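# Move white-capped square bottle from fridge to workbench

## Task

Remove the square bottle that has a white cap from the refrigerator (its left door is held open by a latch) and set it upright on the workbench. Every other item in the refrigerator must stay where it was. The bottle must not be lying down or leaning at the end, or the task counts as failed.

## Robot and tools

ROBOT. A LinearBot: an omnidirectional wheeled base with a column about 1.7 m tall. A carriage rides the column (lift_m) and holds two identical six-joint arms, each ending in a two-finger gripper. Arm bases sit roughly 0.57 m + lift_m above the floor, and parts of the carriage reach about 0.15 m below them. A hand reaches up to 0.78 m from its shoulder but only about 0.38 m below its arm base. The hand is about 0.16 m long and 0.1 m wide (0.14 m when open). Fingertips taper to about 5 mm thick. Parked arm joints 1 to 6: 0, 0.05, 0.05, 1.45, 0, 0. With both arms parked the robot is about 0.85 m wide and 0.65 m long.

CAMERAS. carriage_camera is fixed on the carriage, facing forward and tilted about 20 degrees down. left_wrist_camera and right_wrist_camera look out past the fingertips.

FRAMES. Base frame: origin on the floor under the base centre, x forward, y left, z up, in metres. left_hand and right_hand are the midpoint between each hand's pads, in the base frame. Their quat_wxyz gives the hand's orientation: hand z runs along the fingers, and the fingers open along hand y. base_odometry uses the start-of-scene base frame. It counts wheel turns only, so slip shows up as travel. Heading is in radians, positive to the left.

move. Every argument is optional; a call with no action only reports state and images.
- base: an object with exactly one key. translate_m is a forward (+) or backward offset in metres, -2 to 2. strafe_m is a sideways offset, left positive, -2 to 2. rotate_rad is an in-place turn, counter-clockwise positive, -6.3 to 6.3. All are relative to where the base last reported itself.
- joints: an object of absolute targets keyed by name, shared by both arms. lift_m is 0 to 1 m. left_joint1_rad through left_joint6_rad, and the right_ equivalents, are in radians. joint1 turns the arm about vertical, -2.617 to 3.054, 0 forward, positive left. joint2 is the shoulder, 0 to 3.141 (0 upper arm back and level, 1.57 upright, 3.14 forward). joint3 is the elbow, 0 to 3.141 (0 folded, 3.14 straight). joint4 is wrist pitch, -1.57 to 1.57, positive lifts the fingertips. joint5 is wrist yaw, -1.57 to 1.57, positive swings the fingertips RIGHT. joint6 is hand roll, -2.094 to 2.094. left_gripper_m and right_gripper_m set the pad gap, 0 to 0.093 m. Joints you leave out keep their earlier targets.
- speeds: optional speed caps for this action only. translate_m and strafe_m take 0.02 to 0.5 m/s. rotate_rad takes 0.05 to 1.57 rad/s. lift_m takes 0.08 to 0.25 m/s.
- min_time_s: 0.1 to 8 s, the shortest duration for each arm and gripper motion. Use it for straighter, gentler moves.
- cameras: a list drawn from carriage_camera, left_wrist_camera, right_wrist_camera, or "all". [] returns no images.
An action may last at most 15 s. An unknown key makes the call invalid. An out-of-range value gets the call refused, and then any later move, wait and finished_scene calls in that reply are skipped. The same happens after a stop.

wait: seconds from 0 to 10, plus optional cameras. It commands nothing new.
zoom_image: camera and region [x0, y0, x1, y1] in image pixels, origin at top-left, at most 504x504. The camera's full image is 672x504, and it must have appeared in the latest images.
read_manual: section "licences" only; it does not move the robot.
finished_scene: scene = the current scene number. This cannot be undone, so call it only once the bottle is standing on the bench without help.

RESULTS. The move line reads "done" or else the worst status. base_status and joint_status report each motion as one of these:
- done: for the base, the wheels turned fully, even if they slipped.
- off_target: the motion stopped short and may still be pushing.
- contact_stop or time_out: the old target is dropped and the joint or base holds where it is.
- not_followed: a safety check refused arm targets that would bring the arms too close together.
- limit_stop_at_motor_heat: the arm was stopped for heat; resend the target.
on_its_own lists motions you did not command, where "held at" shows the target. joint_positions gives readings. motor_effort is percent of maximum, with the peak for the last action in brackets. A falling lift_m effort during lowering means a hand or its load is resting on something. Joint torques are also reported; joints 1 to 3 wrap sign beyond ±28 N m. A gripper holding something firmly reads narrower than the object, by up to 5 mm, and may say off_target. Closed on nothing, it reads 0 to 0.002. To release, command a width well above the current reading. The "pictures" line gives the camera order.

ACCURACY. Hand readings can be off, usually too high, especially at long reach. Under 1 kg a level hand sags 7 to 25 cm. Moves of 0.1 m or more can stray about 2 cm or more off a straight line. Tiny commanded turns may not happen at all. Odometry heading can drift a degree or two.

THINGS TO AVOID.
- Driving with an arm against the fridge. The base only stops for wheel effort, so an arm can bend and the drive still reports done.
- Pressing an arm on anything. Arms have no contact stop and spring forward once freed.
- Letting the arms hit or press on each other hard.
- Reversing under a table edge into the column, which can tip the robot.
- Tipping in general. The robot is least stable with the carriage high, arms extended or loaded, pushing or pulling, or stopping suddenly. Only the images reveal a lean.
- Leaving an arm extended while thinking. It heats; a MOTOR HOT line appears at 75 °C, and at 100 °C the arm goes limp and drops what it holds. Park it to cool.
- Dropping, releasing objects that are still moving, slamming, or knocking other fridge items.

RECOVERY. If a drive is stopped against something, back off about 0.2 m the way you came, or turn back after a turn. If both arms are stuck not_followed, send one arm its current readings with joint1 turned away from the other arm, then in a later action do the same for the other arm.

TIMING. The simulation keeps running while you compose replies, and the robot holds its last command meanwhile.

Each tool is called after ">>>" as name(argument=value, ...), one argument or row to a line, values as JSON.

## Session

>>> move(
)

Scene clock: 0.00 s.
Joint torques (N m): no reading
base_odometry: x=+0.000 y=+0.000 heading=+0.000
base_status: not commanded
joint_positions: lift_m=+0.300 left_joint1_rad=-0.009 left_joint2_rad=+0.041 left_joint3_rad=+0.063 left_joint4_rad=+1.426 left_joint5_rad=-0.048 left_joint6_rad=+0.016 left_gripper_m=+0.09396 right_joint1_rad=-0.005 right_joint2_rad=+0.049 right_joint3_rad=+0.049 right_joint4_rad=+1.428 right_joint5_rad=-0.037 right_joint6_rad=+0.004 right_gripper_m=+0.09396
joint_status: not commanded
motor_effort: lift_m=+24 drive_wheels=+0
left_hand: x=+0.2631 y=+0.3097 z=+1.2857 quat_wxyz=(+0.998, -0.023, +0.062, +0.005) (m; base frame)
right_hand: x=+0.2693 y=-0.2956 z=+1.2820 quat_wxyz=(+0.997, -0.018, +0.072, +0.000) (m; base frame)
pictures: carriage_camera, left_wrist_camera, right_wrist_camera

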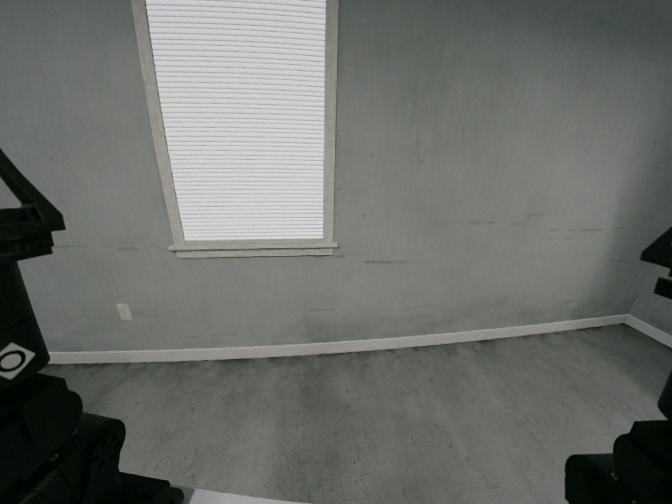

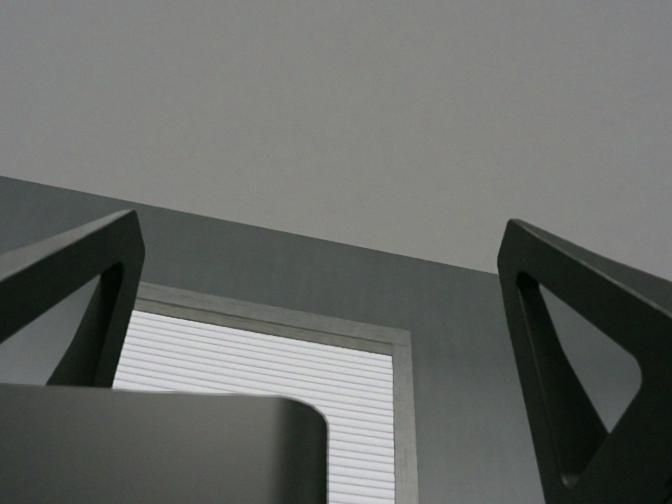

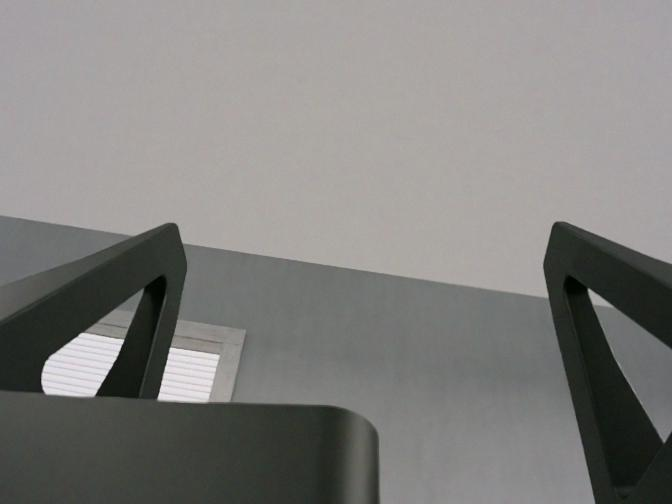

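>>> move(
  base={"rotate_rad": 1.2},
  cameras=["carriage_camera"],
)

>>> move(
  base={"rotate_rad": 1.2},
  cameras=["carriage_camera"],
)

>>> move(
  base={"rotate_rad": 1.2},
  cameras=["carriage_camera"],
)

>>> move(
  base={"rotate_rad": 1.2},
  cameras=["carriage_camera"],
)

Scene clock: 12.43 s.
Joint torques (N m): left_arm=[0.34 3.89 4.82 -0.08 0 0] | right_arm=[-0.01 3.17 6.17 -0.16 0.01 -0.15]
move: done
base_odometry: x=+0.000 y=+0.000 heading=+1.200
base_status: done
joint_positions: lift_m=+0.300 left_joint1_rad=-0.009 left_joint2_rad=+0.041 left_joint3_rad=+0.063 left_joint4_rad=+1.425 left_joint5_rad=-0.048 left_joint6_rad=+0.016 left_gripper_m=+0.09396 right_joint1_rad=-0.005 right_joint2_rad=+0.049 right_joint3_rad=+0.049 right_joint4_rad=+1.426 right_joint5_rad=-0.037 right_joint6_rad=+0.004 right_gripper_m=+0.09396
joint_status: not commanded
motor_effort: lift_m=+24(24) drive_wheels=+2(12)
left_hand: x=+0.2632 y=+0.3097 z=+1.2857 quat_wxyz=(+0.998, -0.023, +0.062, +0.005) (m; base frame)
right_hand: x=+0.2699 y=-0.2956 z=+1.2819 quat_wxyz=(+0.997, -0.018, +0.073, +0.000) (m; base frame)
pictures: carriage_camera

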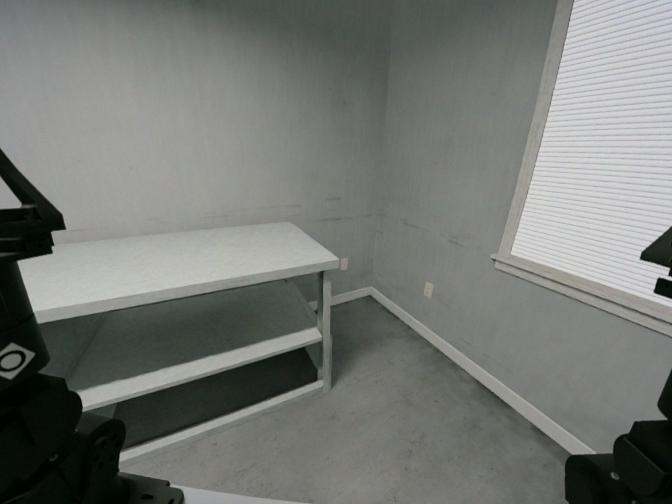

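Scene clock: 15.17 s.
Joint torques (N m): left_arm=[0.36 3.89 4.79 -0.08 0 0] | right_arm=[0.03 3.17 6.16 -0.14 0.01 -0.15]
move: done
base_odometry: x=+0.000 y=+0.000 heading=+2.400
base_status: done
joint_positions: lift_m=+0.300 left_joint1_rad=-0.009 left_joint2_rad=+0.041 left_joint3_rad=+0.063 left_joint4_rad=+1.425 left_joint5_rad=-0.048 left_joint6_rad=+0.016 left_gripper_m=+0.09397 right_joint1_rad=-0.005 right_joint2_rad=+0.049 right_joint3_rad=+0.049 right_joint4_rad=+1.425 right_joint5_rad=-0.037 right_joint6_rad=+0.004 right_gripper_m=+0.09397
joint_status: not commanded
motor_effort: lift_m=+24(24) drive_wheels=+5(13)
left_hand: x=+0.2633 y=+0.3097 z=+1.2857 quat_wxyz=(+0.998, -0.023, +0.062, +0.005) (m; base frame)
right_hand: x=+0.2702 y=-0.2956 z=+1.2819 quat_wxyz=(+0.997, -0.018, +0.073, +0.000) (m; base frame)
pictures: carriage_camera

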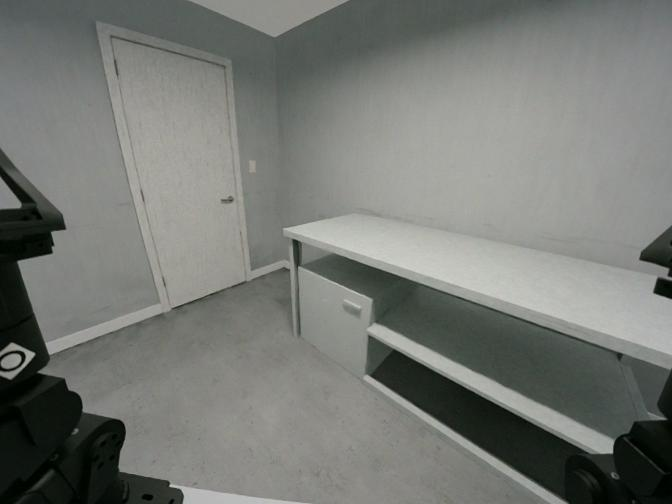

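Scene clock: 17.90 s.
Joint torques (N m): left_arm=[0.34 3.86 4.79 -0.07 0 0.01] | right_arm=[0.05 3.14 6.16 -0.13 0.01 -0.16]
move: done
base_odometry: x=+0.000 y=+0.000 heading=-2.684
base_status: done
joint_positions: lift_m=+0.300 left_joint1_rad=-0.009 left_joint2_rad=+0.041 left_joint3_rad=+0.063 left_joint4_rad=+1.424 left_joint5_rad=-0.048 left_joint6_rad=+0.016 left_gripper_m=+0.09398 right_joint1_rad=-0.005 right_joint2_rad=+0.049 right_joint3_rad=+0.049 right_joint4_rad=+1.424 right_joint5_rad=-0.037 right_joint6_rad=+0.004 right_gripper_m=+0.09398
joint_status: not commanded
motor_effort: lift_m=+24(24) drive_wheels=+4(13)
left_hand: x=+0.2634 y=+0.3097 z=+1.2857 quat_wxyz=(+0.998, -0.023, +0.063, +0.005) (m; base frame)
right_hand: x=+0.2703 y=-0.2956 z=+1.2818 quat_wxyz=(+0.997, -0.018, +0.074, +0.001) (m; base frame)
pictures: carriage_camera

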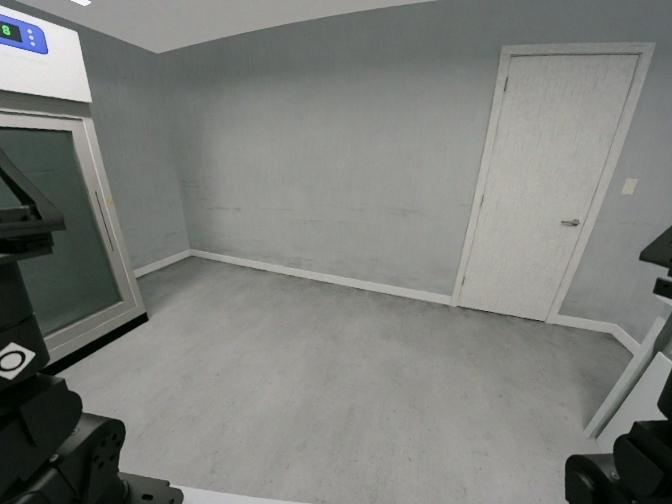

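Scene clock: 20.63 s.
Joint torques (N m): left_arm=[0.32 3.89 4.82 -0.07 0 0] | right_arm=[0.05 3.17 6.16 -0.13 0 -0.15]
move: done
base_odometry: x=+0.000 y=+0.000 heading=-1.484
base_status: done
joint_positions: lift_m=+0.300 left_joint1_rad=-0.009 left_joint2_rad=+0.041 left_joint3_rad=+0.063 left_joint4_rad=+1.424 left_joint5_rad=-0.048 left_joint6_rad=+0.016 left_gripper_m=+0.09398 right_joint1_rad=-0.005 right_joint2_rad=+0.049 right_joint3_rad=+0.049 right_joint4_rad=+1.424 right_joint5_rad=-0.037 right_joint6_rad=+0.004 right_gripper_m=+0.09398
joint_status: not commanded
motor_effort: lift_m=+24(24) drive_wheels=+5(14)
left_hand: x=+0.2634 y=+0.3097 z=+1.2857 quat_wxyz=(+0.998, -0.023, +0.063, +0.005) (m; base frame)
right_hand: x=+0.2704 y=-0.2956 z=+1.2818 quat_wxyz=(+0.997, -0.018, +0.074, +0.001) (m; base frame)
pictures: carriage_camera

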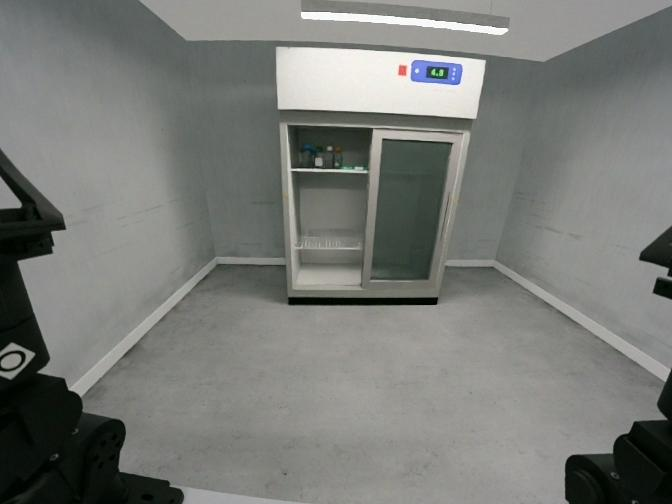

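>>> zoom_image(
  camera="carriage_camera",
  region=[270, 110, 390, 200],
)

Scaled by 4.200 from the camera's 672x504 image, which has a finer 960x720 frame.

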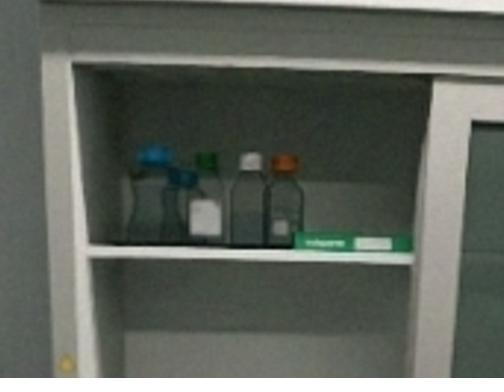

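>>> move(
  base={"rotate_rad": 0.084},
  cameras=[],
)

>>> move(
  base={"translate_m": 0.9},
  cameras=["carriage_camera"],
)

>>> zoom_image(
  camera="carriage_camera",
  region=[200, 20, 420, 185],
)

Scene clock: 102.80 s.
Joint torques (N m): left_arm=[0.34 3.89 4.79 -0.07 0 0.01] | right_arm=[0.05 3.15 6.17 -0.14 0 -0.15]
move: done
base_odometry: x=+0.000 y=+0.000 heading=-1.400
base_status: done
joint_positions: lift_m=+0.300 left_joint1_rad=-0.009 left_joint2_rad=+0.041 left_joint3_rad=+0.063 left_joint4_rad=+1.424 left_joint5_rad=-0.048 left_joint6_rad=+0.016 left_gripper_m=+0.09398 right_joint1_rad=-0.005 right_joint2_rad=+0.049 right_joint3_rad=+0.049 right_joint4_rad=+1.424 right_joint5_rad=-0.037 right_joint6_rad=+0.004 right_gripper_m=+0.09398
joint_status: not commanded
motor_effort: lift_m=+24(24) drive_wheels=+6(12)
left_hand: x=+0.2634 y=+0.3097 z=+1.2857 quat_wxyz=(+0.998, -0.023, +0.063, +0.005) (m; base frame)
right_hand: x=+0.2703 y=-0.2956 z=+1.2818 quat_wxyz=(+0.997, -0.018, +0.074, +0.001) (m; base frame)
pictures: none
No camera images: "cameras" was empty.

Scene clock: 106.87 s.
Joint torques (N m): left_arm=[0.34 3.89 4.82 -0.05 0 0.01] | right_arm=[0.06 3.12 6.19 -0.14 0 -0.15]
move: done
base_odometry: x=+0.154 y=-0.887 heading=-1.400
base_status: done
joint_positions: lift_m=+0.300 left_joint1_rad=-0.009 left_joint2_rad=+0.041 left_joint3_rad=+0.063 left_joint4_rad=+1.423 left_joint5_rad=-0.048 left_joint6_rad=+0.016 left_gripper_m=+0.09398 right_joint1_rad=-0.005 right_joint2_rad=+0.049 right_joint3_rad=+0.049 right_joint4_rad=+1.425 right_joint5_rad=-0.037 right_joint6_rad=+0.004 right_gripper_m=+0.09398
joint_status: not commanded
motor_effort: lift_m=+24(24) drive_wheels=-5(19)
left_hand: x=+0.2637 y=+0.3097 z=+1.2856 quat_wxyz=(+0.998, -0.023, +0.063, +0.005) (m; base frame)
right_hand: x=+0.2701 y=-0.2956 z=+1.2819 quat_wxyz=(+0.997, -0.018, +0.073, +0.000) (m; base frame)
pictures: carriage_camera

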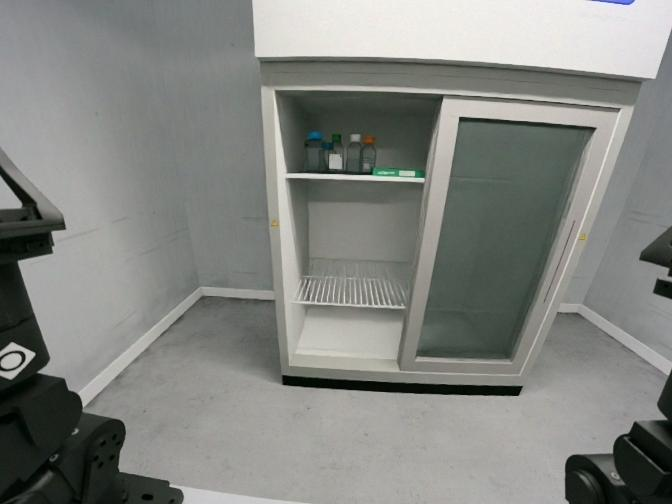

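Scaled by 2.291 from the camera's 672x504 image, which has a finer 960x720 frame.

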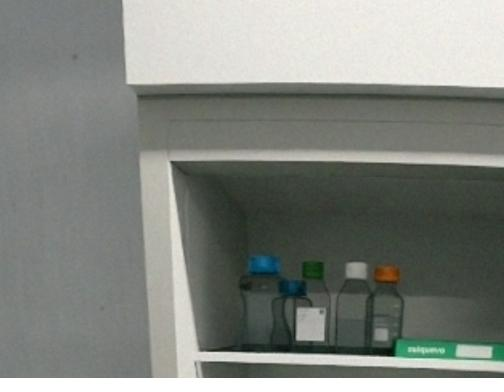

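>>> move(
  base={"strafe_m": -0.3},
  joints={"lift_m": 0.65},
  cameras=["carriage_camera"],
)

>>> zoom_image(
  camera="carriage_camera",
  region=[130, 130, 340, 290],
)

Scene clock: 204.87 s.
Joint torques (N m): left_arm=[0.32 3.86 4.82 -0.06 0.01 0.01] | right_arm=[-0.09 3.18 6.17 -0.14 0 -0.15]
move: done
base_odometry: x=-0.142 y=-0.938 heading=-1.399
base_status: done
joint_positions: lift_m=+0.650 left_joint1_rad=-0.009 left_joint2_rad=+0.041 left_joint3_rad=+0.063 left_joint4_rad=+1.424 left_joint5_rad=-0.048 left_joint6_rad=+0.016 left_gripper_m=+0.09398 right_joint1_rad=-0.004 right_joint2_rad=+0.049 right_joint3_rad=+0.049 right_joint4_rad=+1.426 right_joint5_rad=-0.037 right_joint6_rad=+0.004 right_gripper_m=+0.09398
joint_status: all done
motor_effort: lift_m=+26(31) drive_wheels=-3(13)
left_hand: x=+0.2636 y=+0.3097 z=+1.6355 quat_wxyz=(+0.998, -0.023, +0.063, +0.005) (m; base frame)
right_hand: x=+0.2700 y=-0.2956 z=+1.6317 quat_wxyz=(+0.997, -0.018, +0.073, +0.001) (m; base frame)
pictures: carriage_camera
camera_calibration:
carriage_camera: T_world_to_cam=[[0.0454457, -0.998547, 0.0289474, -0.0494392], [-0.353787, -0.0431872, -0.934329, 1.55571], [0.934221, 0.03222, -0.355235, 0.460911], [0, 0, 0, 1]] pos_world=[0.122044, 0.00296896, 1.61871]

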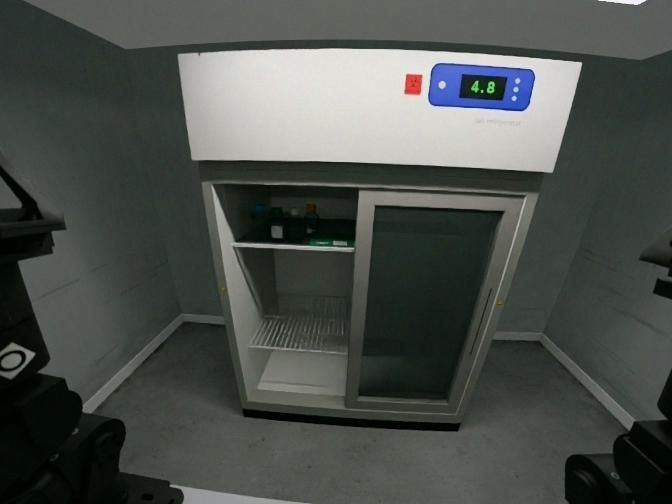

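Scaled by 2.400 from the camera's 672x504 image, which has a finer 960x720 frame.

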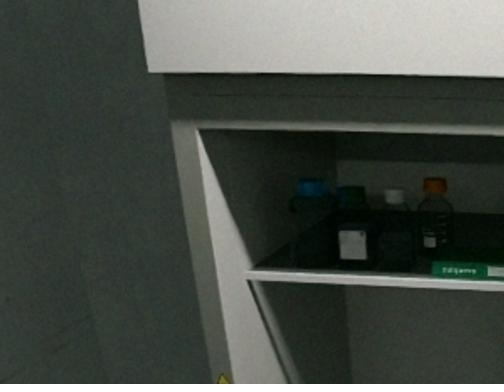

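>>> move(
  base={"rotate_rad": -0.015},
  joints={"lift_m": 0.606, "left_joint1_rad": 0.0, "left_joint2_rad": 1.542, "left_joint3_rad": 0.595, "left_joint4_rad": 0.947, "left_joint5_rad": 0.0, "left_joint6_rad": 0.0, "left_gripper_m": 0.065},
  min_time_s=3,
)

Scene clock: 287.07 s.
Joint torques (N m): left_arm=[0.79 -5.82 7.39 2.21 0.08 -0.09] | right_arm=[0.01 3.17 6.16 -0.16 0.01 -0.15]
move: done
base_odometry: x=-0.142 y=-0.938 heading=-1.414
base_status: done
joint_positions: lift_m=+0.606 left_joint1_rad=-0.005 left_joint2_rad=+1.535 left_joint3_rad=+0.566 left_joint4_rad=+0.953 left_joint5_rad=-0.011 left_joint6_rad=+0.009 left_gripper_m=+0.06514 right_joint1_rad=-0.004 right_joint2_rad=+0.049 right_joint3_rad=+0.049 right_joint4_rad=+1.426 right_joint5_rad=-0.037 right_joint6_rad=+0.004 right_gripper_m=+0.09398
joint_status: all done
motor_effort: lift_m=+21(22) drive_wheels=-6(11)
left_hand: x=+0.6775 y=+0.3014 z=+1.3642 quat_wxyz=(+0.701, +0.001, +0.713, +0.005) (m; base frame)
right_hand: x=+0.2699 y=-0.2956 z=+1.5882 quat_wxyz=(+0.997, -0.018, +0.073, +0.001) (m; base frame)
pictures: carriage_camera, left_wrist_camera, right_wrist_camera
camera_calibration:
carriage_camera: T_world_to_cam=[[0.0454457, -0.998547, 0.0289474, -0.0481807], [-0.353787, -0.0431872, -0.934329, 1.51509], [0.934221, 0.03222, -0.355235, 0.445467], [0, 0, 0, 1]] pos_world=[0.122044, 0.00296896, 1.57524]
left_wrist_camera: T_world_to_cam=[[0.0115126, -0.999679, 0.0225646, 0.261457], [-0.619103, -0.0248468, -0.784917, 1.49709], [0.785226, -0.0049334, -0.61919, 0.437464], [0, 0, 0, 1]] pos_world=[0.580335, 0.300729, 1.44007]
right_wrist_camera: T_world_to_cam=[[0.0432225, -0.996735, 0.0681966, -0.413043], [0.702826, -0.0181781, -0.711129, 0.93703], [0.710047, 0.0786671, 0.699746, -1.15666], [0, 0, 0, 1]] pos_world=[0.180568, -0.30367, 1.50389]

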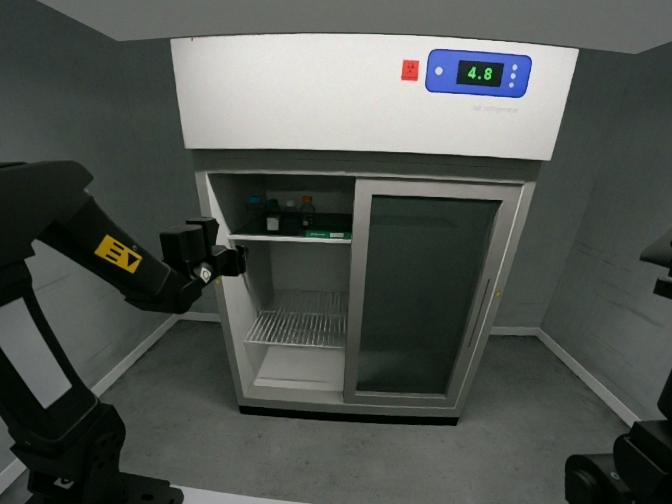

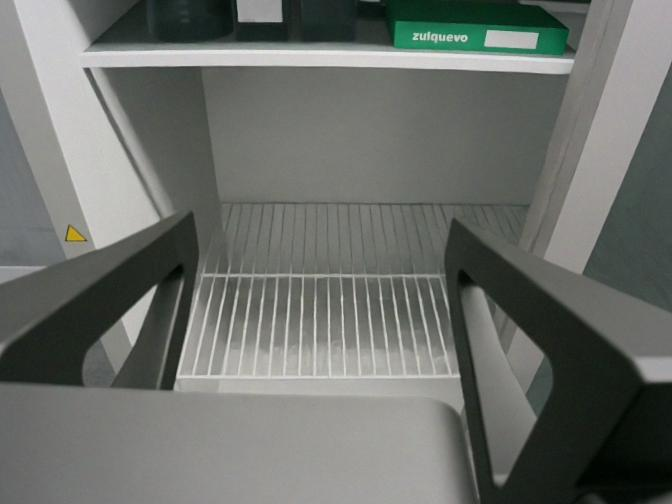

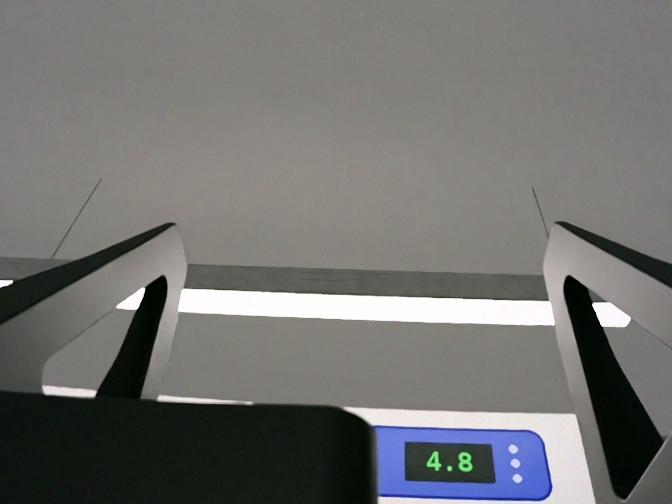

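>>> zoom_image(
  camera="left_wrist_camera",
  region=[130, 0, 430, 80],
)

>>> zoom_image(
  camera="carriage_camera",
  region=[210, 170, 370, 260],
)

Scaled by 1.680 from the camera's 672x504 image, which has a finer 960x720 frame.

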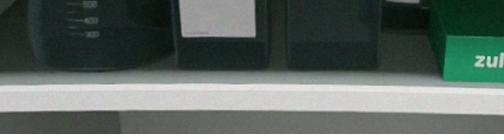

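Scaled by 3.150 from the camera's 672x504 image, which has a finer 960x720 frame.

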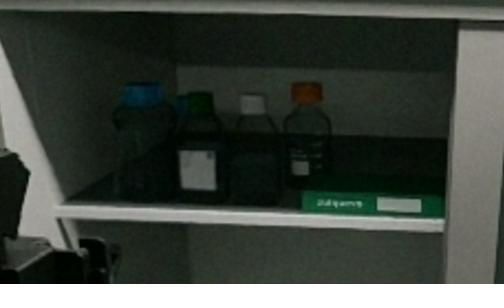

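>>> move(
  base={"translate_m": 0.42},
  joints={"lift_m": 0.62},
  speeds={"translate_m": 0.25},
  cameras=["carriage_camera", "left_wrist_camera"],
)

>>> zoom_image(
  camera="carriage_camera",
  region=[120, 130, 340, 300],
)

Scene clock: 345.17 s.
Joint torques (N m): left_arm=[0.79 -6.19 6.89 2.26 0.07 -0.09] | right_arm=[-0.01 3.17 6.13 -0.16 0 -0.15]
move: done
base_odometry: x=-0.077 y=-1.353 heading=-1.414
base_status: done
joint_positions: lift_m=+0.620 left_joint1_rad=-0.005 left_joint2_rad=+1.539 left_joint3_rad=+0.574 left_joint4_rad=+0.948 left_joint5_rad=-0.009 left_joint6_rad=+0.009 left_gripper_m=+0.06514 right_joint1_rad=-0.004 right_joint2_rad=+0.049 right_joint3_rad=+0.049 right_joint4_rad=+1.426 right_joint5_rad=-0.037 right_joint6_rad=+0.004 right_gripper_m=+0.09398
joint_status: all done
motor_effort: lift_m=+26(31) drive_wheels=-3(13)
left_hand: x=+0.6791 y=+0.3011 z=+1.3781 quat_wxyz=(+0.701, +0.002, +0.713, +0.005) (m; base frame)
right_hand: x=+0.2698 y=-0.2956 z=+1.6017 quat_wxyz=(+0.997, -0.018, +0.073, +0.001) (m; base frame)
pictures: carriage_camera, left_wrist_camera
camera_calibration:
carriage_camera: T_world_to_cam=[[0.0454457, -0.998547, 0.0289474, -0.0485705], [-0.353787, -0.0431872, -0.934329, 1.52767], [0.934221, 0.03222, -0.355235, 0.45025], [0, 0, 0, 1]] pos_world=[0.122044, 0.00296896, 1.5887]
left_wrist_camera: T_world_to_cam=[[0.0100196, -0.999686, 0.0229529, 0.261336], [-0.620036, -0.0242198, -0.784199, 1.50843], [0.784509, -0.0063743, -0.620084, 0.447032], [0, 0, 0, 1]] pos_world=[0.581963, 0.300637, 1.45411]

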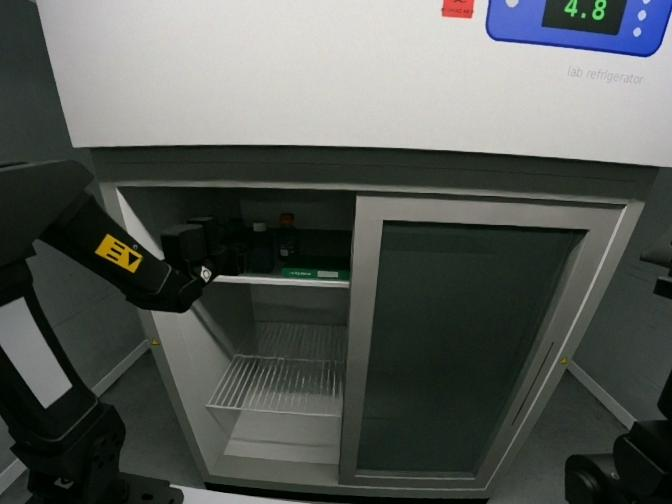

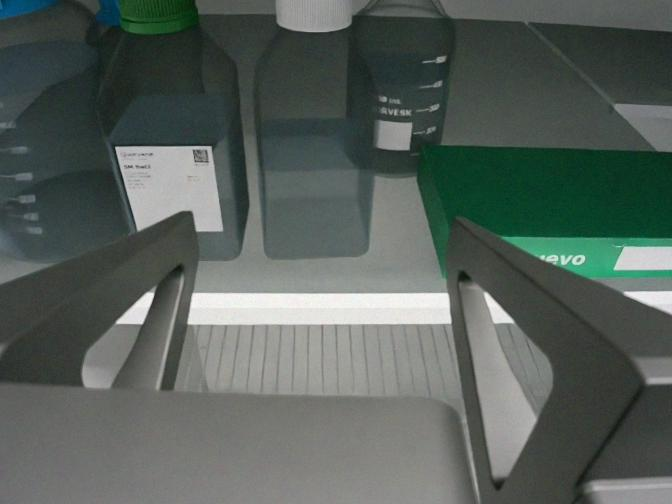

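Scaled by 2.291 from the camera's 672x504 image, which has a finer 960x720 frame.

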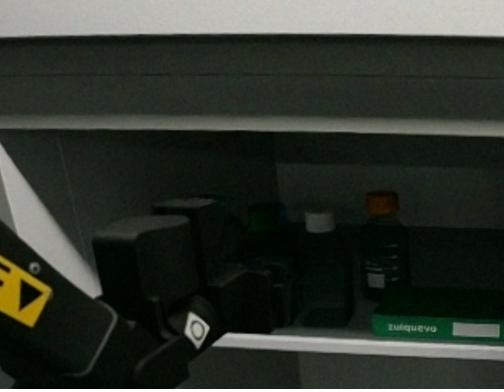

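>>> move(
  base={"strafe_m": 0.011},
  joints={"left_gripper_m": 0.08},
  cameras=[],
)

>>> move(
  base={"translate_m": 0.15},
  speeds={"translate_m": 0.1},
  cameras=["carriage_camera", "left_wrist_camera"],
)

>>> zoom_image(
  camera="carriage_camera",
  region=[120, 130, 340, 300],
)

Scene clock: 389.07 s.
Joint torques (N m): left_arm=[0.61 -6.16 6.86 2.26 0.04 -0.1] | right_arm=[0.08 3.15 6.17 -0.16 0 -0.15]
move: done
base_odometry: x=-0.066 y=-1.352 heading=-1.415
base_status: done
joint_positions: lift_m=+0.620 left_joint1_rad=-0.003 left_joint2_rad=+1.539 left_joint3_rad=+0.574 left_joint4_rad=+0.948 left_joint5_rad=-0.007 left_joint6_rad=+0.009 left_gripper_m=+0.07985 right_joint1_rad=-0.005 right_joint2_rad=+0.049 right_joint3_rad=+0.049 right_joint4_rad=+1.426 right_joint5_rad=-0.037 right_joint6_rad=+0.004 right_gripper_m=+0.09398
joint_status: all done
motor_effort: lift_m=+26(26) drive_wheels=+2(9)
left_hand: x=+0.6791 y=+0.3017 z=+1.3781 quat_wxyz=(+0.701, +0.002, +0.713, +0.005) (m; base frame)
right_hand: x=+0.2698 y=-0.2956 z=+1.6017 quat_wxyz=(+0.997, -0.018, +0.073, +0.001) (m; base frame)
pictures: none
No camera images: "cameras" was empty.

Scene clock: 391.33 s.
Joint torques (N m): left_arm=[0.61 -6.13 6.86 2.24 0.04 -0.09] | right_arm=[0.03 3.14 6.16 -0.16 0 -0.15]
move: done
base_odometry: x=-0.042 y=-1.500 heading=-1.414
base_status: done
joint_positions: lift_m=+0.620 left_joint1_rad=-0.003 left_joint2_rad=+1.539 left_joint3_rad=+0.574 left_joint4_rad=+0.948 left_joint5_rad=-0.007 left_joint6_rad=+0.009 left_gripper_m=+0.07985 right_joint1_rad=-0.005 right_joint2_rad=+0.049 right_joint3_rad=+0.049 right_joint4_rad=+1.426 right_joint5_rad=-0.037 right_joint6_rad=+0.004 right_gripper_m=+0.09398
joint_status: not commanded
motor_effort: lift_m=+26(26) drive_wheels=+2(12)
left_hand: x=+0.6791 y=+0.3017 z=+1.3781 quat_wxyz=(+0.701, +0.002, +0.713, +0.005) (m; base frame)
right_hand: x=+0.2698 y=-0.2956 z=+1.6017 quat_wxyz=(+0.997, -0.018, +0.073, +0.001) (m; base frame)
pictures: carriage_camera, left_wrist_camera
camera_calibration:
carriage_camera: T_world_to_cam=[[0.0454457, -0.998547, 0.0289474, -0.0485705], [-0.353787, -0.0431872, -0.934329, 1.52767], [0.934221, 0.03222, -0.355235, 0.45025], [0, 0, 0, 1]] pos_world=[0.122044, 0.00296896, 1.5887]
left_wrist_camera: T_world_to_cam=[[0.0100199, -0.999686, 0.0229852, 0.261814], [-0.620036, -0.0242452, -0.784198, 1.50845], [0.784509, -0.00639409, -0.620084, 0.44704], [0, 0, 0, 1]] pos_world=[0.581965, 0.301163, 1.45411]

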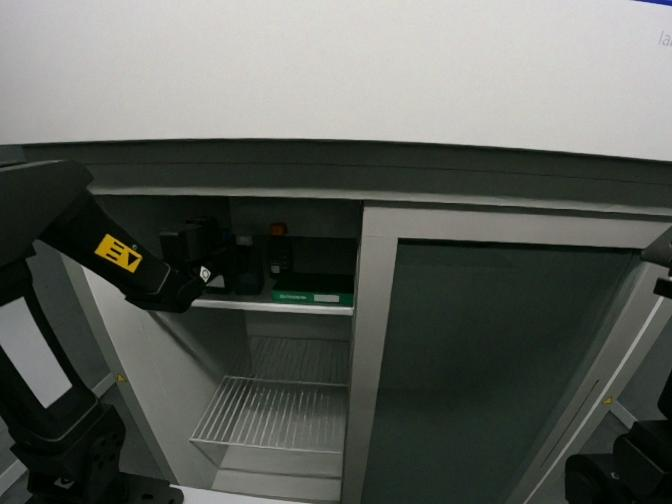

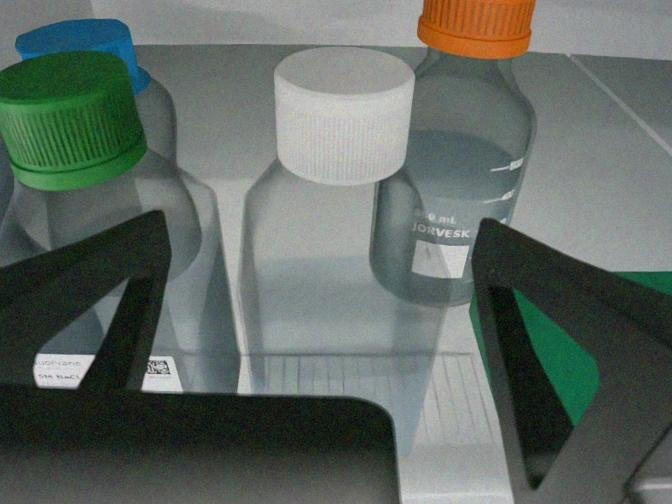

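Scaled by 2.291 from the camera's 672x504 image, which has a finer 960x720 frame.

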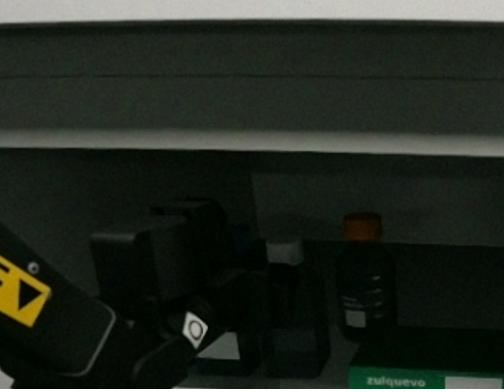

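>>> move(
  base={"strafe_m": -0.003},
  joints={"left_gripper_m": 0.073},
  cameras=[],
)

>>> move(
  base={"translate_m": 0.06},
  speeds={"translate_m": 0.06},
  cameras=["left_wrist_camera"],
)

Scene clock: 433.93 s.
Joint torques (N m): left_arm=[0.44 -6.16 6.83 2.27 0.01 -0.09] | right_arm=[-0.01 3.12 6.17 -0.16 0 -0.15]
move: done
base_odometry: x=-0.045 y=-1.500 heading=-1.414
base_status: done
joint_positions: lift_m=+0.620 left_joint1_rad=-0.001 left_joint2_rad=+1.539 left_joint3_rad=+0.574 left_joint4_rad=+0.948 left_joint5_rad=-0.004 left_joint6_rad=+0.008 left_gripper_m=+0.07314 right_joint1_rad=-0.005 right_joint2_rad=+0.049 right_joint3_rad=+0.049 right_joint4_rad=+1.426 right_joint5_rad=-0.037 right_joint6_rad=+0.004 right_gripper_m=+0.09398
joint_status: all done
motor_effort: lift_m=+26(26) drive_wheels=+3(9)
left_hand: x=+0.6791 y=+0.3020 z=+1.3781 quat_wxyz=(+0.701, +0.002, +0.713, +0.004) (m; base frame)
right_hand: x=+0.2698 y=-0.2956 z=+1.6017 quat_wxyz=(+0.997, -0.018, +0.073, +0.001) (m; base frame)
pictures: none
No camera images: "cameras" was empty.

Scene clock: 435.47 s.
Joint torques (N m): left_arm=[0.43 -6.19 6.86 2.27 0.01 -0.09] | right_arm=[0.01 3.14 6.16 -0.17 0 -0.15]
move: done
base_odometry: x=-0.036 y=-1.559 heading=-1.414
base_status: done
joint_positions: lift_m=+0.620 left_joint1_rad=-0.001 left_joint2_rad=+1.539 left_joint3_rad=+0.574 left_joint4_rad=+0.948 left_joint5_rad=-0.004 left_joint6_rad=+0.008 left_gripper_m=+0.07314 right_joint1_rad=-0.005 right_joint2_rad=+0.049 right_joint3_rad=+0.049 right_joint4_rad=+1.427 right_joint5_rad=-0.037 right_joint6_rad=+0.004 right_gripper_m=+0.09398
joint_status: not commanded
motor_effort: lift_m=+26(26) drive_wheels=-5(11)
left_hand: x=+0.6791 y=+0.3020 z=+1.3781 quat_wxyz=(+0.701, +0.002, +0.713, +0.004) (m; base frame)
right_hand: x=+0.2697 y=-0.2956 z=+1.6017 quat_wxyz=(+0.997, -0.018, +0.072, +0.001) (m; base frame)
pictures: left_wrist_camera
camera_calibration:
left_wrist_camera: T_world_to_cam=[[0.00888264, -0.999686, 0.0234181, 0.262316], [-0.620063, -0.0238795, -0.784189, 1.50836], [0.784502, -0.00755502, -0.62008, 0.44739], [0, 0, 0, 1]] pos_world=[0.581966, 0.301633, 1.45411]

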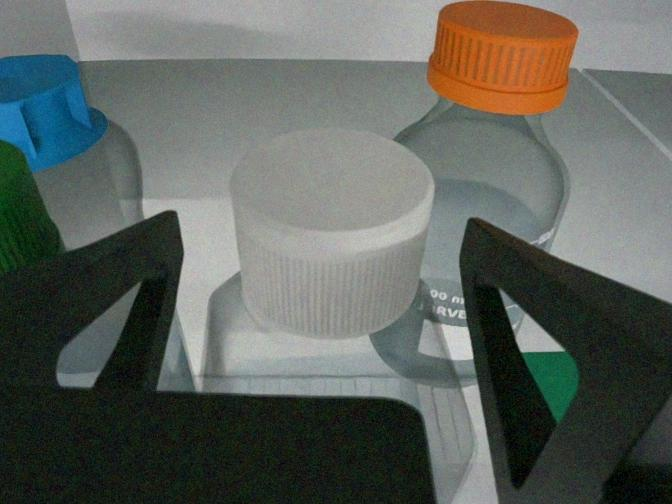

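>>> move(
  base={"translate_m": 0.009},
  speeds={"translate_m": 0.05},
  cameras=[],
)

>>> move(
  joints={"left_gripper_m": 0.052},
  min_time_s=1.5,
  cameras=["left_wrist_camera"],
)

Scene clock: 455.43 s.
Joint torques (N m): left_arm=[0.42 -6.16 6.84 2.28 0.02 -0.1] | right_arm=[0.03 3.14 6.34 -0.17 0 -0.15]
move: done
base_odometry: x=-0.035 y=-1.568 heading=-1.415
base_status: done
joint_positions: lift_m=+0.620 left_joint1_rad=-0.001 left_joint2_rad=+1.539 left_joint3_rad=+0.574 left_joint4_rad=+0.948 left_joint5_rad=-0.004 left_joint6_rad=+0.008 left_gripper_m=+0.07314 right_joint1_rad=-0.005 right_joint2_rad=+0.049 right_joint3_rad=+0.049 right_joint4_rad=+1.427 right_joint5_rad=-0.037 right_joint6_rad=+0.004 right_gripper_m=+0.09398
joint_status: not commanded
motor_effort: lift_m=+26(26) drive_wheels=+1(9)
left_hand: x=+0.6791 y=+0.3020 z=+1.3780 quat_wxyz=(+0.701, +0.002, +0.713, +0.004) (m; base frame)
right_hand: x=+0.2696 y=-0.2956 z=+1.6017 quat_wxyz=(+0.997, -0.018, +0.072, +0.001) (m; base frame)
pictures: none
No camera images: "cameras" was empty.

Scene clock: 457.23 s.
Joint torques (N m): left_arm=[0.42 -6.15 6.87 2.27 0 -0.08] | right_arm=[0.02 3.17 6.16 -0.16 0 -0.15]
move: done
base_odometry: x=-0.035 y=-1.568 heading=-1.415
base_status: not commanded
joint_positions: lift_m=+0.620 left_joint1_rad=-0.001 left_joint2_rad=+1.539 left_joint3_rad=+0.574 left_joint4_rad=+0.948 left_joint5_rad=-0.003 left_joint6_rad=+0.008 left_gripper_m=+0.05215 right_joint1_rad=-0.005 right_joint2_rad=+0.049 right_joint3_rad=+0.049 right_joint4_rad=+1.427 right_joint5_rad=-0.037 right_joint6_rad=+0.004 right_gripper_m=+0.09398
joint_status: all done
motor_effort: lift_m=+26(26) drive_wheels=-3(7)
left_hand: x=+0.6791 y=+0.3018 z=+1.3780 quat_wxyz=(+0.701, +0.002, +0.713, +0.004) (m; base frame)
right_hand: x=+0.2696 y=-0.2956 z=+1.6017 quat_wxyz=(+0.997, -0.018, +0.072, +0.001) (m; base frame)
pictures: left_wrist_camera
camera_calibration:
left_wrist_camera: T_world_to_cam=[[0.00775425, -0.999686, 0.0238154, 0.262341], [-0.620388, -0.0234879, -0.783943, 1.50804], [0.784257, -0.00869589, -0.620375, 0.448249], [0, 0, 0, 1]] pos_world=[0.581994, 0.301577, 1.45405]

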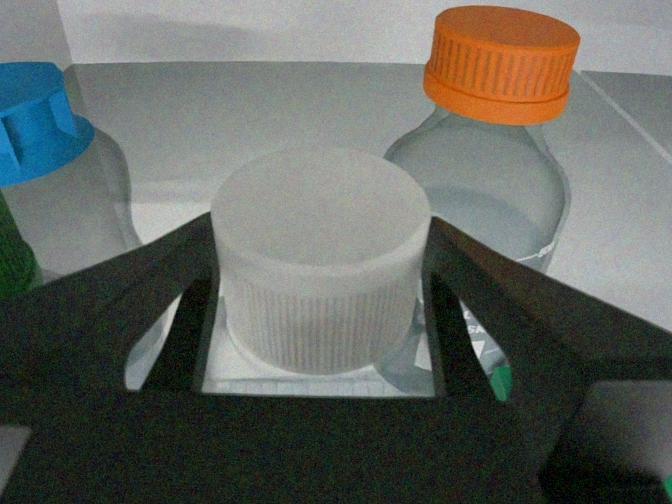

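>>> move(
  joints={"left_gripper_m": 0.045},
  min_time_s=1.5,
  cameras=["left_wrist_camera"],
)

Scene clock: 467.03 s.
Joint torques (N m): left_arm=[0.42 -6.19 6.84 2.15 -0.04 0.06] | right_arm=[0.01 3.17 6.16 -0.17 0 -0.15]
move: done
base_odometry: x=-0.035 y=-1.568 heading=-1.415
base_status: not commanded
joint_positions: lift_m=+0.620 left_joint1_rad=-0.001 left_joint2_rad=+1.539 left_joint3_rad=+0.574 left_joint4_rad=+0.958 left_joint5_rad=+0.000 left_joint6_rad=-0.006 left_gripper_m=+0.04513 right_joint1_rad=-0.005 right_joint2_rad=+0.049 right_joint3_rad=+0.049 right_joint4_rad=+1.427 right_joint5_rad=-0.037 right_joint6_rad=+0.004 right_gripper_m=+0.09398
joint_status: all done
motor_effort: lift_m=+26(26) drive_wheels=-3(5)
left_hand: x=+0.6791 y=+0.3013 z=+1.3804 quat_wxyz=(+0.704, -0.002, +0.710, -0.002) (m; base frame)
right_hand: x=+0.2696 y=-0.2956 z=+1.6017 quat_wxyz=(+0.997, -0.018, +0.072, +0.001) (m; base frame)
pictures: left_wrist_camera
camera_calibration:
left_wrist_camera: T_world_to_cam=[[0.00457136, -0.999266, 0.0380316, 0.244168], [-0.612658, -0.032857, -0.789665, 1.51543], [0.790335, -0.0196905, -0.612359, 0.437852], [0, 0, 0, 1]] pos_world=[0.581275, 0.302403, 1.45552]

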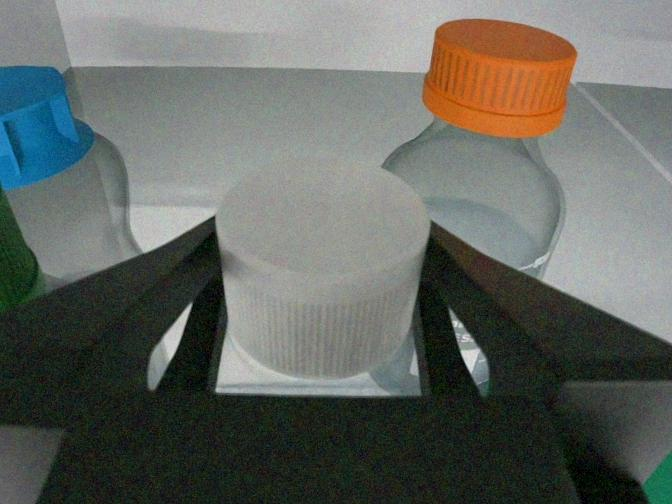

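>>> move(
  joints={"left_gripper_m": 0.040},
  min_time_s=1.5,
  cameras=["left_wrist_camera"],
)

Scene clock: 477.60 s.
Joint torques (N m): left_arm=[0.43 -6.19 6.87 2.14 -0.04 0.09] | right_arm=[0.02 3.17 6.16 -0.16 0 -0.15]
move: off_target
base_odometry: x=-0.035 y=-1.568 heading=-1.415
base_status: not commanded
joint_positions: lift_m=+0.620 left_joint1_rad=-0.001 left_joint2_rad=+1.539 left_joint3_rad=+0.574 left_joint4_rad=+0.959 left_joint5_rad=+0.000 left_joint6_rad=-0.009 left_gripper_m=+0.04420 right_joint1_rad=-0.005 right_joint2_rad=+0.049 right_joint3_rad=+0.049 right_joint4_rad=+1.427 right_joint5_rad=-0.037 right_joint6_rad=+0.004 right_gripper_m=+0.09398
joint_status: left_gripper_m off_target (ended at +0.04421, target +0.04000)
motor_effort: lift_m=+26(26) drive_wheels=-2(5)
left_hand: x=+0.6791 y=+0.3013 z=+1.3808 quat_wxyz=(+0.705, -0.003, +0.709, -0.004) (m; base frame)
right_hand: x=+0.2696 y=-0.2956 z=+1.6017 quat_wxyz=(+0.997, -0.018, +0.072, +0.001) (m; base frame)
pictures: left_wrist_camera
camera_calibration:
left_wrist_camera: T_world_to_cam=[[0.00453129, -0.999145, 0.0410895, 0.239922], [-0.611454, -0.0352818, -0.790493, 1.51678], [0.791267, -0.0215424, -0.611091, 0.436254], [0, 0, 0, 1]] pos_world=[0.581164, 0.30263, 1.45574]

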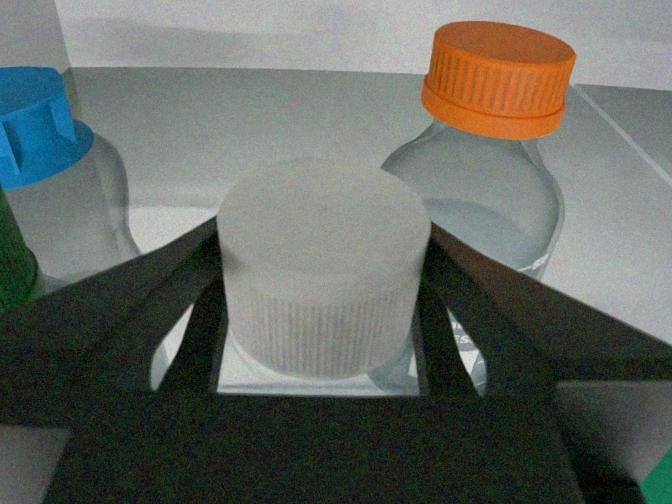

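>>> move(
  joints={"lift_m": 0.634},
  speeds={"lift_m": 0.08},
  cameras=["carriage_camera", "left_wrist_camera"],
)

Scene clock: 490.87 s.
Joint torques (N m): left_arm=[0.44 -6.67 6.84 2.59 -0.03 0.1] | right_arm=[0.02 3.17 6.17 -0.16 0 -0.15]
move: done
base_odometry: x=-0.035 y=-1.568 heading=-1.415
base_status: not commanded
joint_positions: lift_m=+0.634 left_joint1_rad=-0.001 left_joint2_rad=+1.544 left_joint3_rad=+0.574 left_joint4_rad=+0.921 left_joint5_rad=+0.000 left_joint6_rad=-0.009 left_gripper_m=+0.04228 right_joint1_rad=-0.005 right_joint2_rad=+0.049 right_joint3_rad=+0.049 right_joint4_rad=+1.427 right_joint5_rad=-0.037 right_joint6_rad=+0.004 right_gripper_m=+0.09398
joint_status: all done
motor_effort: lift_m=+26(31) drive_wheels=+2(4)
left_hand: x=+0.6793 y=+0.3013 z=+1.3829 quat_wxyz=(+0.689, -0.003, +0.725, -0.003) (m; base frame)
right_hand: x=+0.2696 y=-0.2956 z=+1.6157 quat_wxyz=(+0.997, -0.018, +0.072, +0.001) (m; base frame)
pictures: carriage_camera, left_wrist_camera
camera_calibration:
carriage_camera: T_world_to_cam=[[0.0454457, -0.998547, 0.0289474, -0.048975], [-0.353787, -0.0431872, -0.934329, 1.54073], [0.934221, 0.03222, -0.355235, 0.455214], [0, 0, 0, 1]] pos_world=[0.122044, 0.00296896, 1.60267]
left_wrist_camera: T_world_to_cam=[[0.00632435, -0.999163, 0.0404199, 0.239549], [-0.645825, -0.0349413, -0.762686, 1.50336], [0.763459, -0.0212807, -0.645505, 0.503724], [0, 0, 0, 1]] pos_world=[0.584819, 0.302597, 1.46207]

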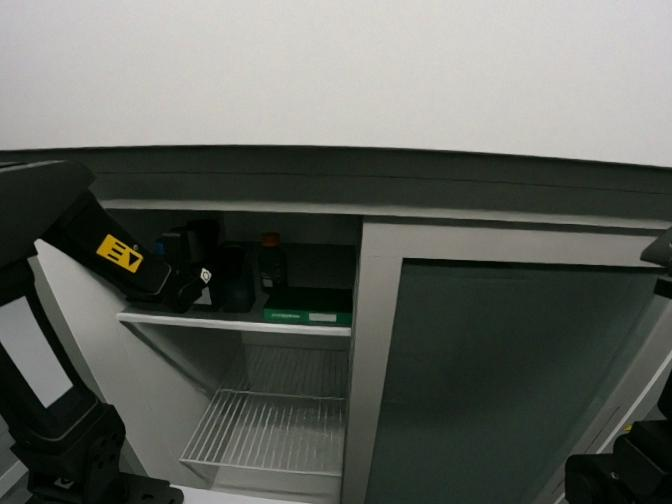

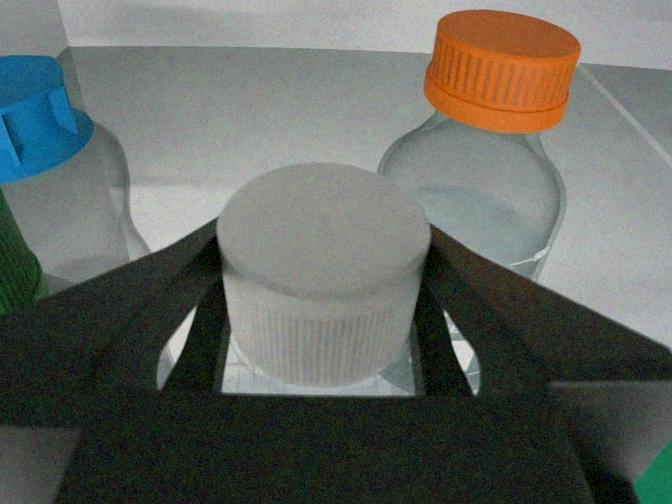

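>>> move(
  joints={"lift_m": 0.648},
  speeds={"lift_m": 0.08},
  cameras=["carriage_camera", "left_wrist_camera"],
)

>>> zoom_image(
  camera="carriage_camera",
  region=[100, 180, 360, 340],
)

Scene clock: 534.13 s.
Joint torques (N m): left_arm=[0.42 -7.5 6.82 3.05 -0.03 0.09] | right_arm=[0.02 3.18 6.16 -0.16 0 -0.15]
move: done
base_odometry: x=-0.035 y=-1.568 heading=-1.415
base_status: not commanded
joint_positions: lift_m=+0.648 left_joint1_rad=-0.001 left_joint2_rad=+1.553 left_joint3_rad=+0.574 left_joint4_rad=+0.882 left_joint5_rad=+0.000 left_joint6_rad=-0.008 left_gripper_m=+0.04204 right_joint1_rad=-0.005 right_joint2_rad=+0.049 right_joint3_rad=+0.049 right_joint4_rad=+1.427 right_joint5_rad=-0.037 right_joint6_rad=+0.004 right_gripper_m=+0.09398
joint_status: all done
motor_effort: lift_m=+26(31) drive_wheels=-3(4)
left_hand: x=+0.6793 y=+0.3013 z=+1.3838 quat_wxyz=(+0.672, -0.003, +0.741, -0.003) (m; base frame)
right_hand: x=+0.2696 y=-0.2956 z=+1.6297 quat_wxyz=(+0.997, -0.018, +0.072, +0.001) (m; base frame)
pictures: carriage_camera, left_wrist_camera
camera_calibration:
carriage_camera: T_world_to_cam=[[0.0454457, -0.998547, 0.0289474, -0.0493796], [-0.353787, -0.0431872, -0.934329, 1.55379], [0.934221, 0.03222, -0.355235, 0.460179], [0, 0, 0, 1]] pos_world=[0.122044, 0.00296896, 1.61665]
left_wrist_camera: T_world_to_cam=[[0.00817511, -0.99918, 0.0396482, 0.239329], [-0.680888, -0.0346001, -0.73157, 1.48468], [0.732342, -0.0210153, -0.680613, 0.573946], [0, 0, 0, 1]] pos_world=[0.588621, 0.302565, 1.46729]

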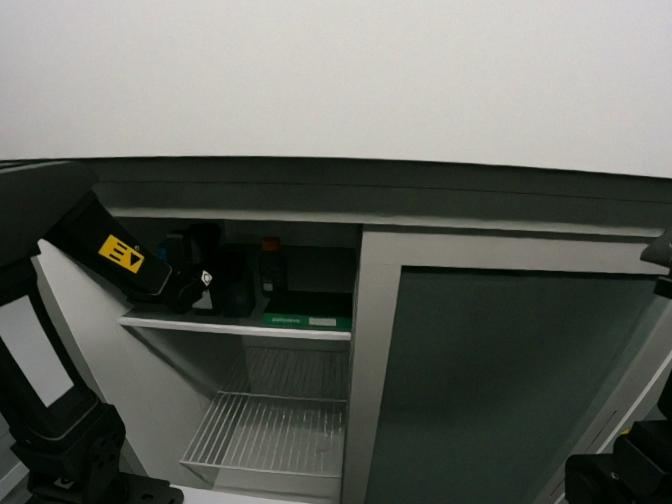

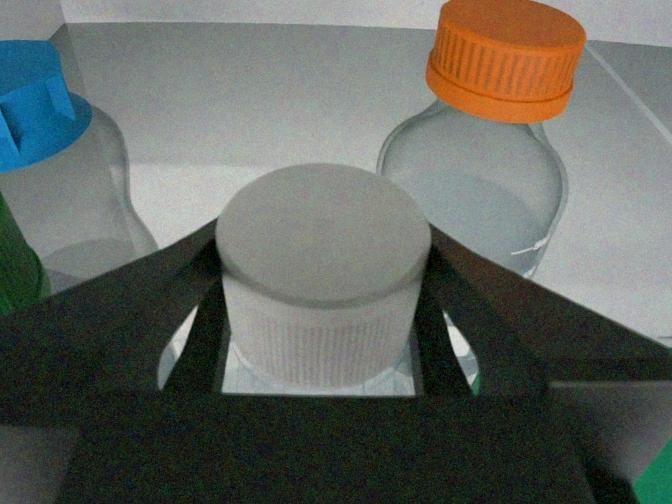

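Scaled by 1.938 from the camera's 672x504 image, which has a finer 960x720 frame.

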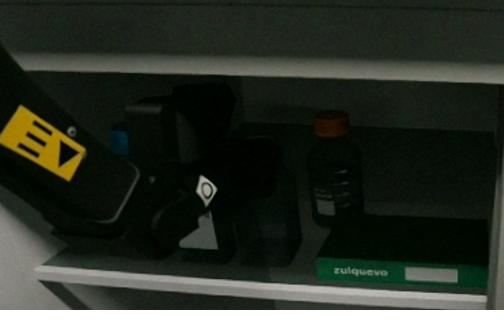

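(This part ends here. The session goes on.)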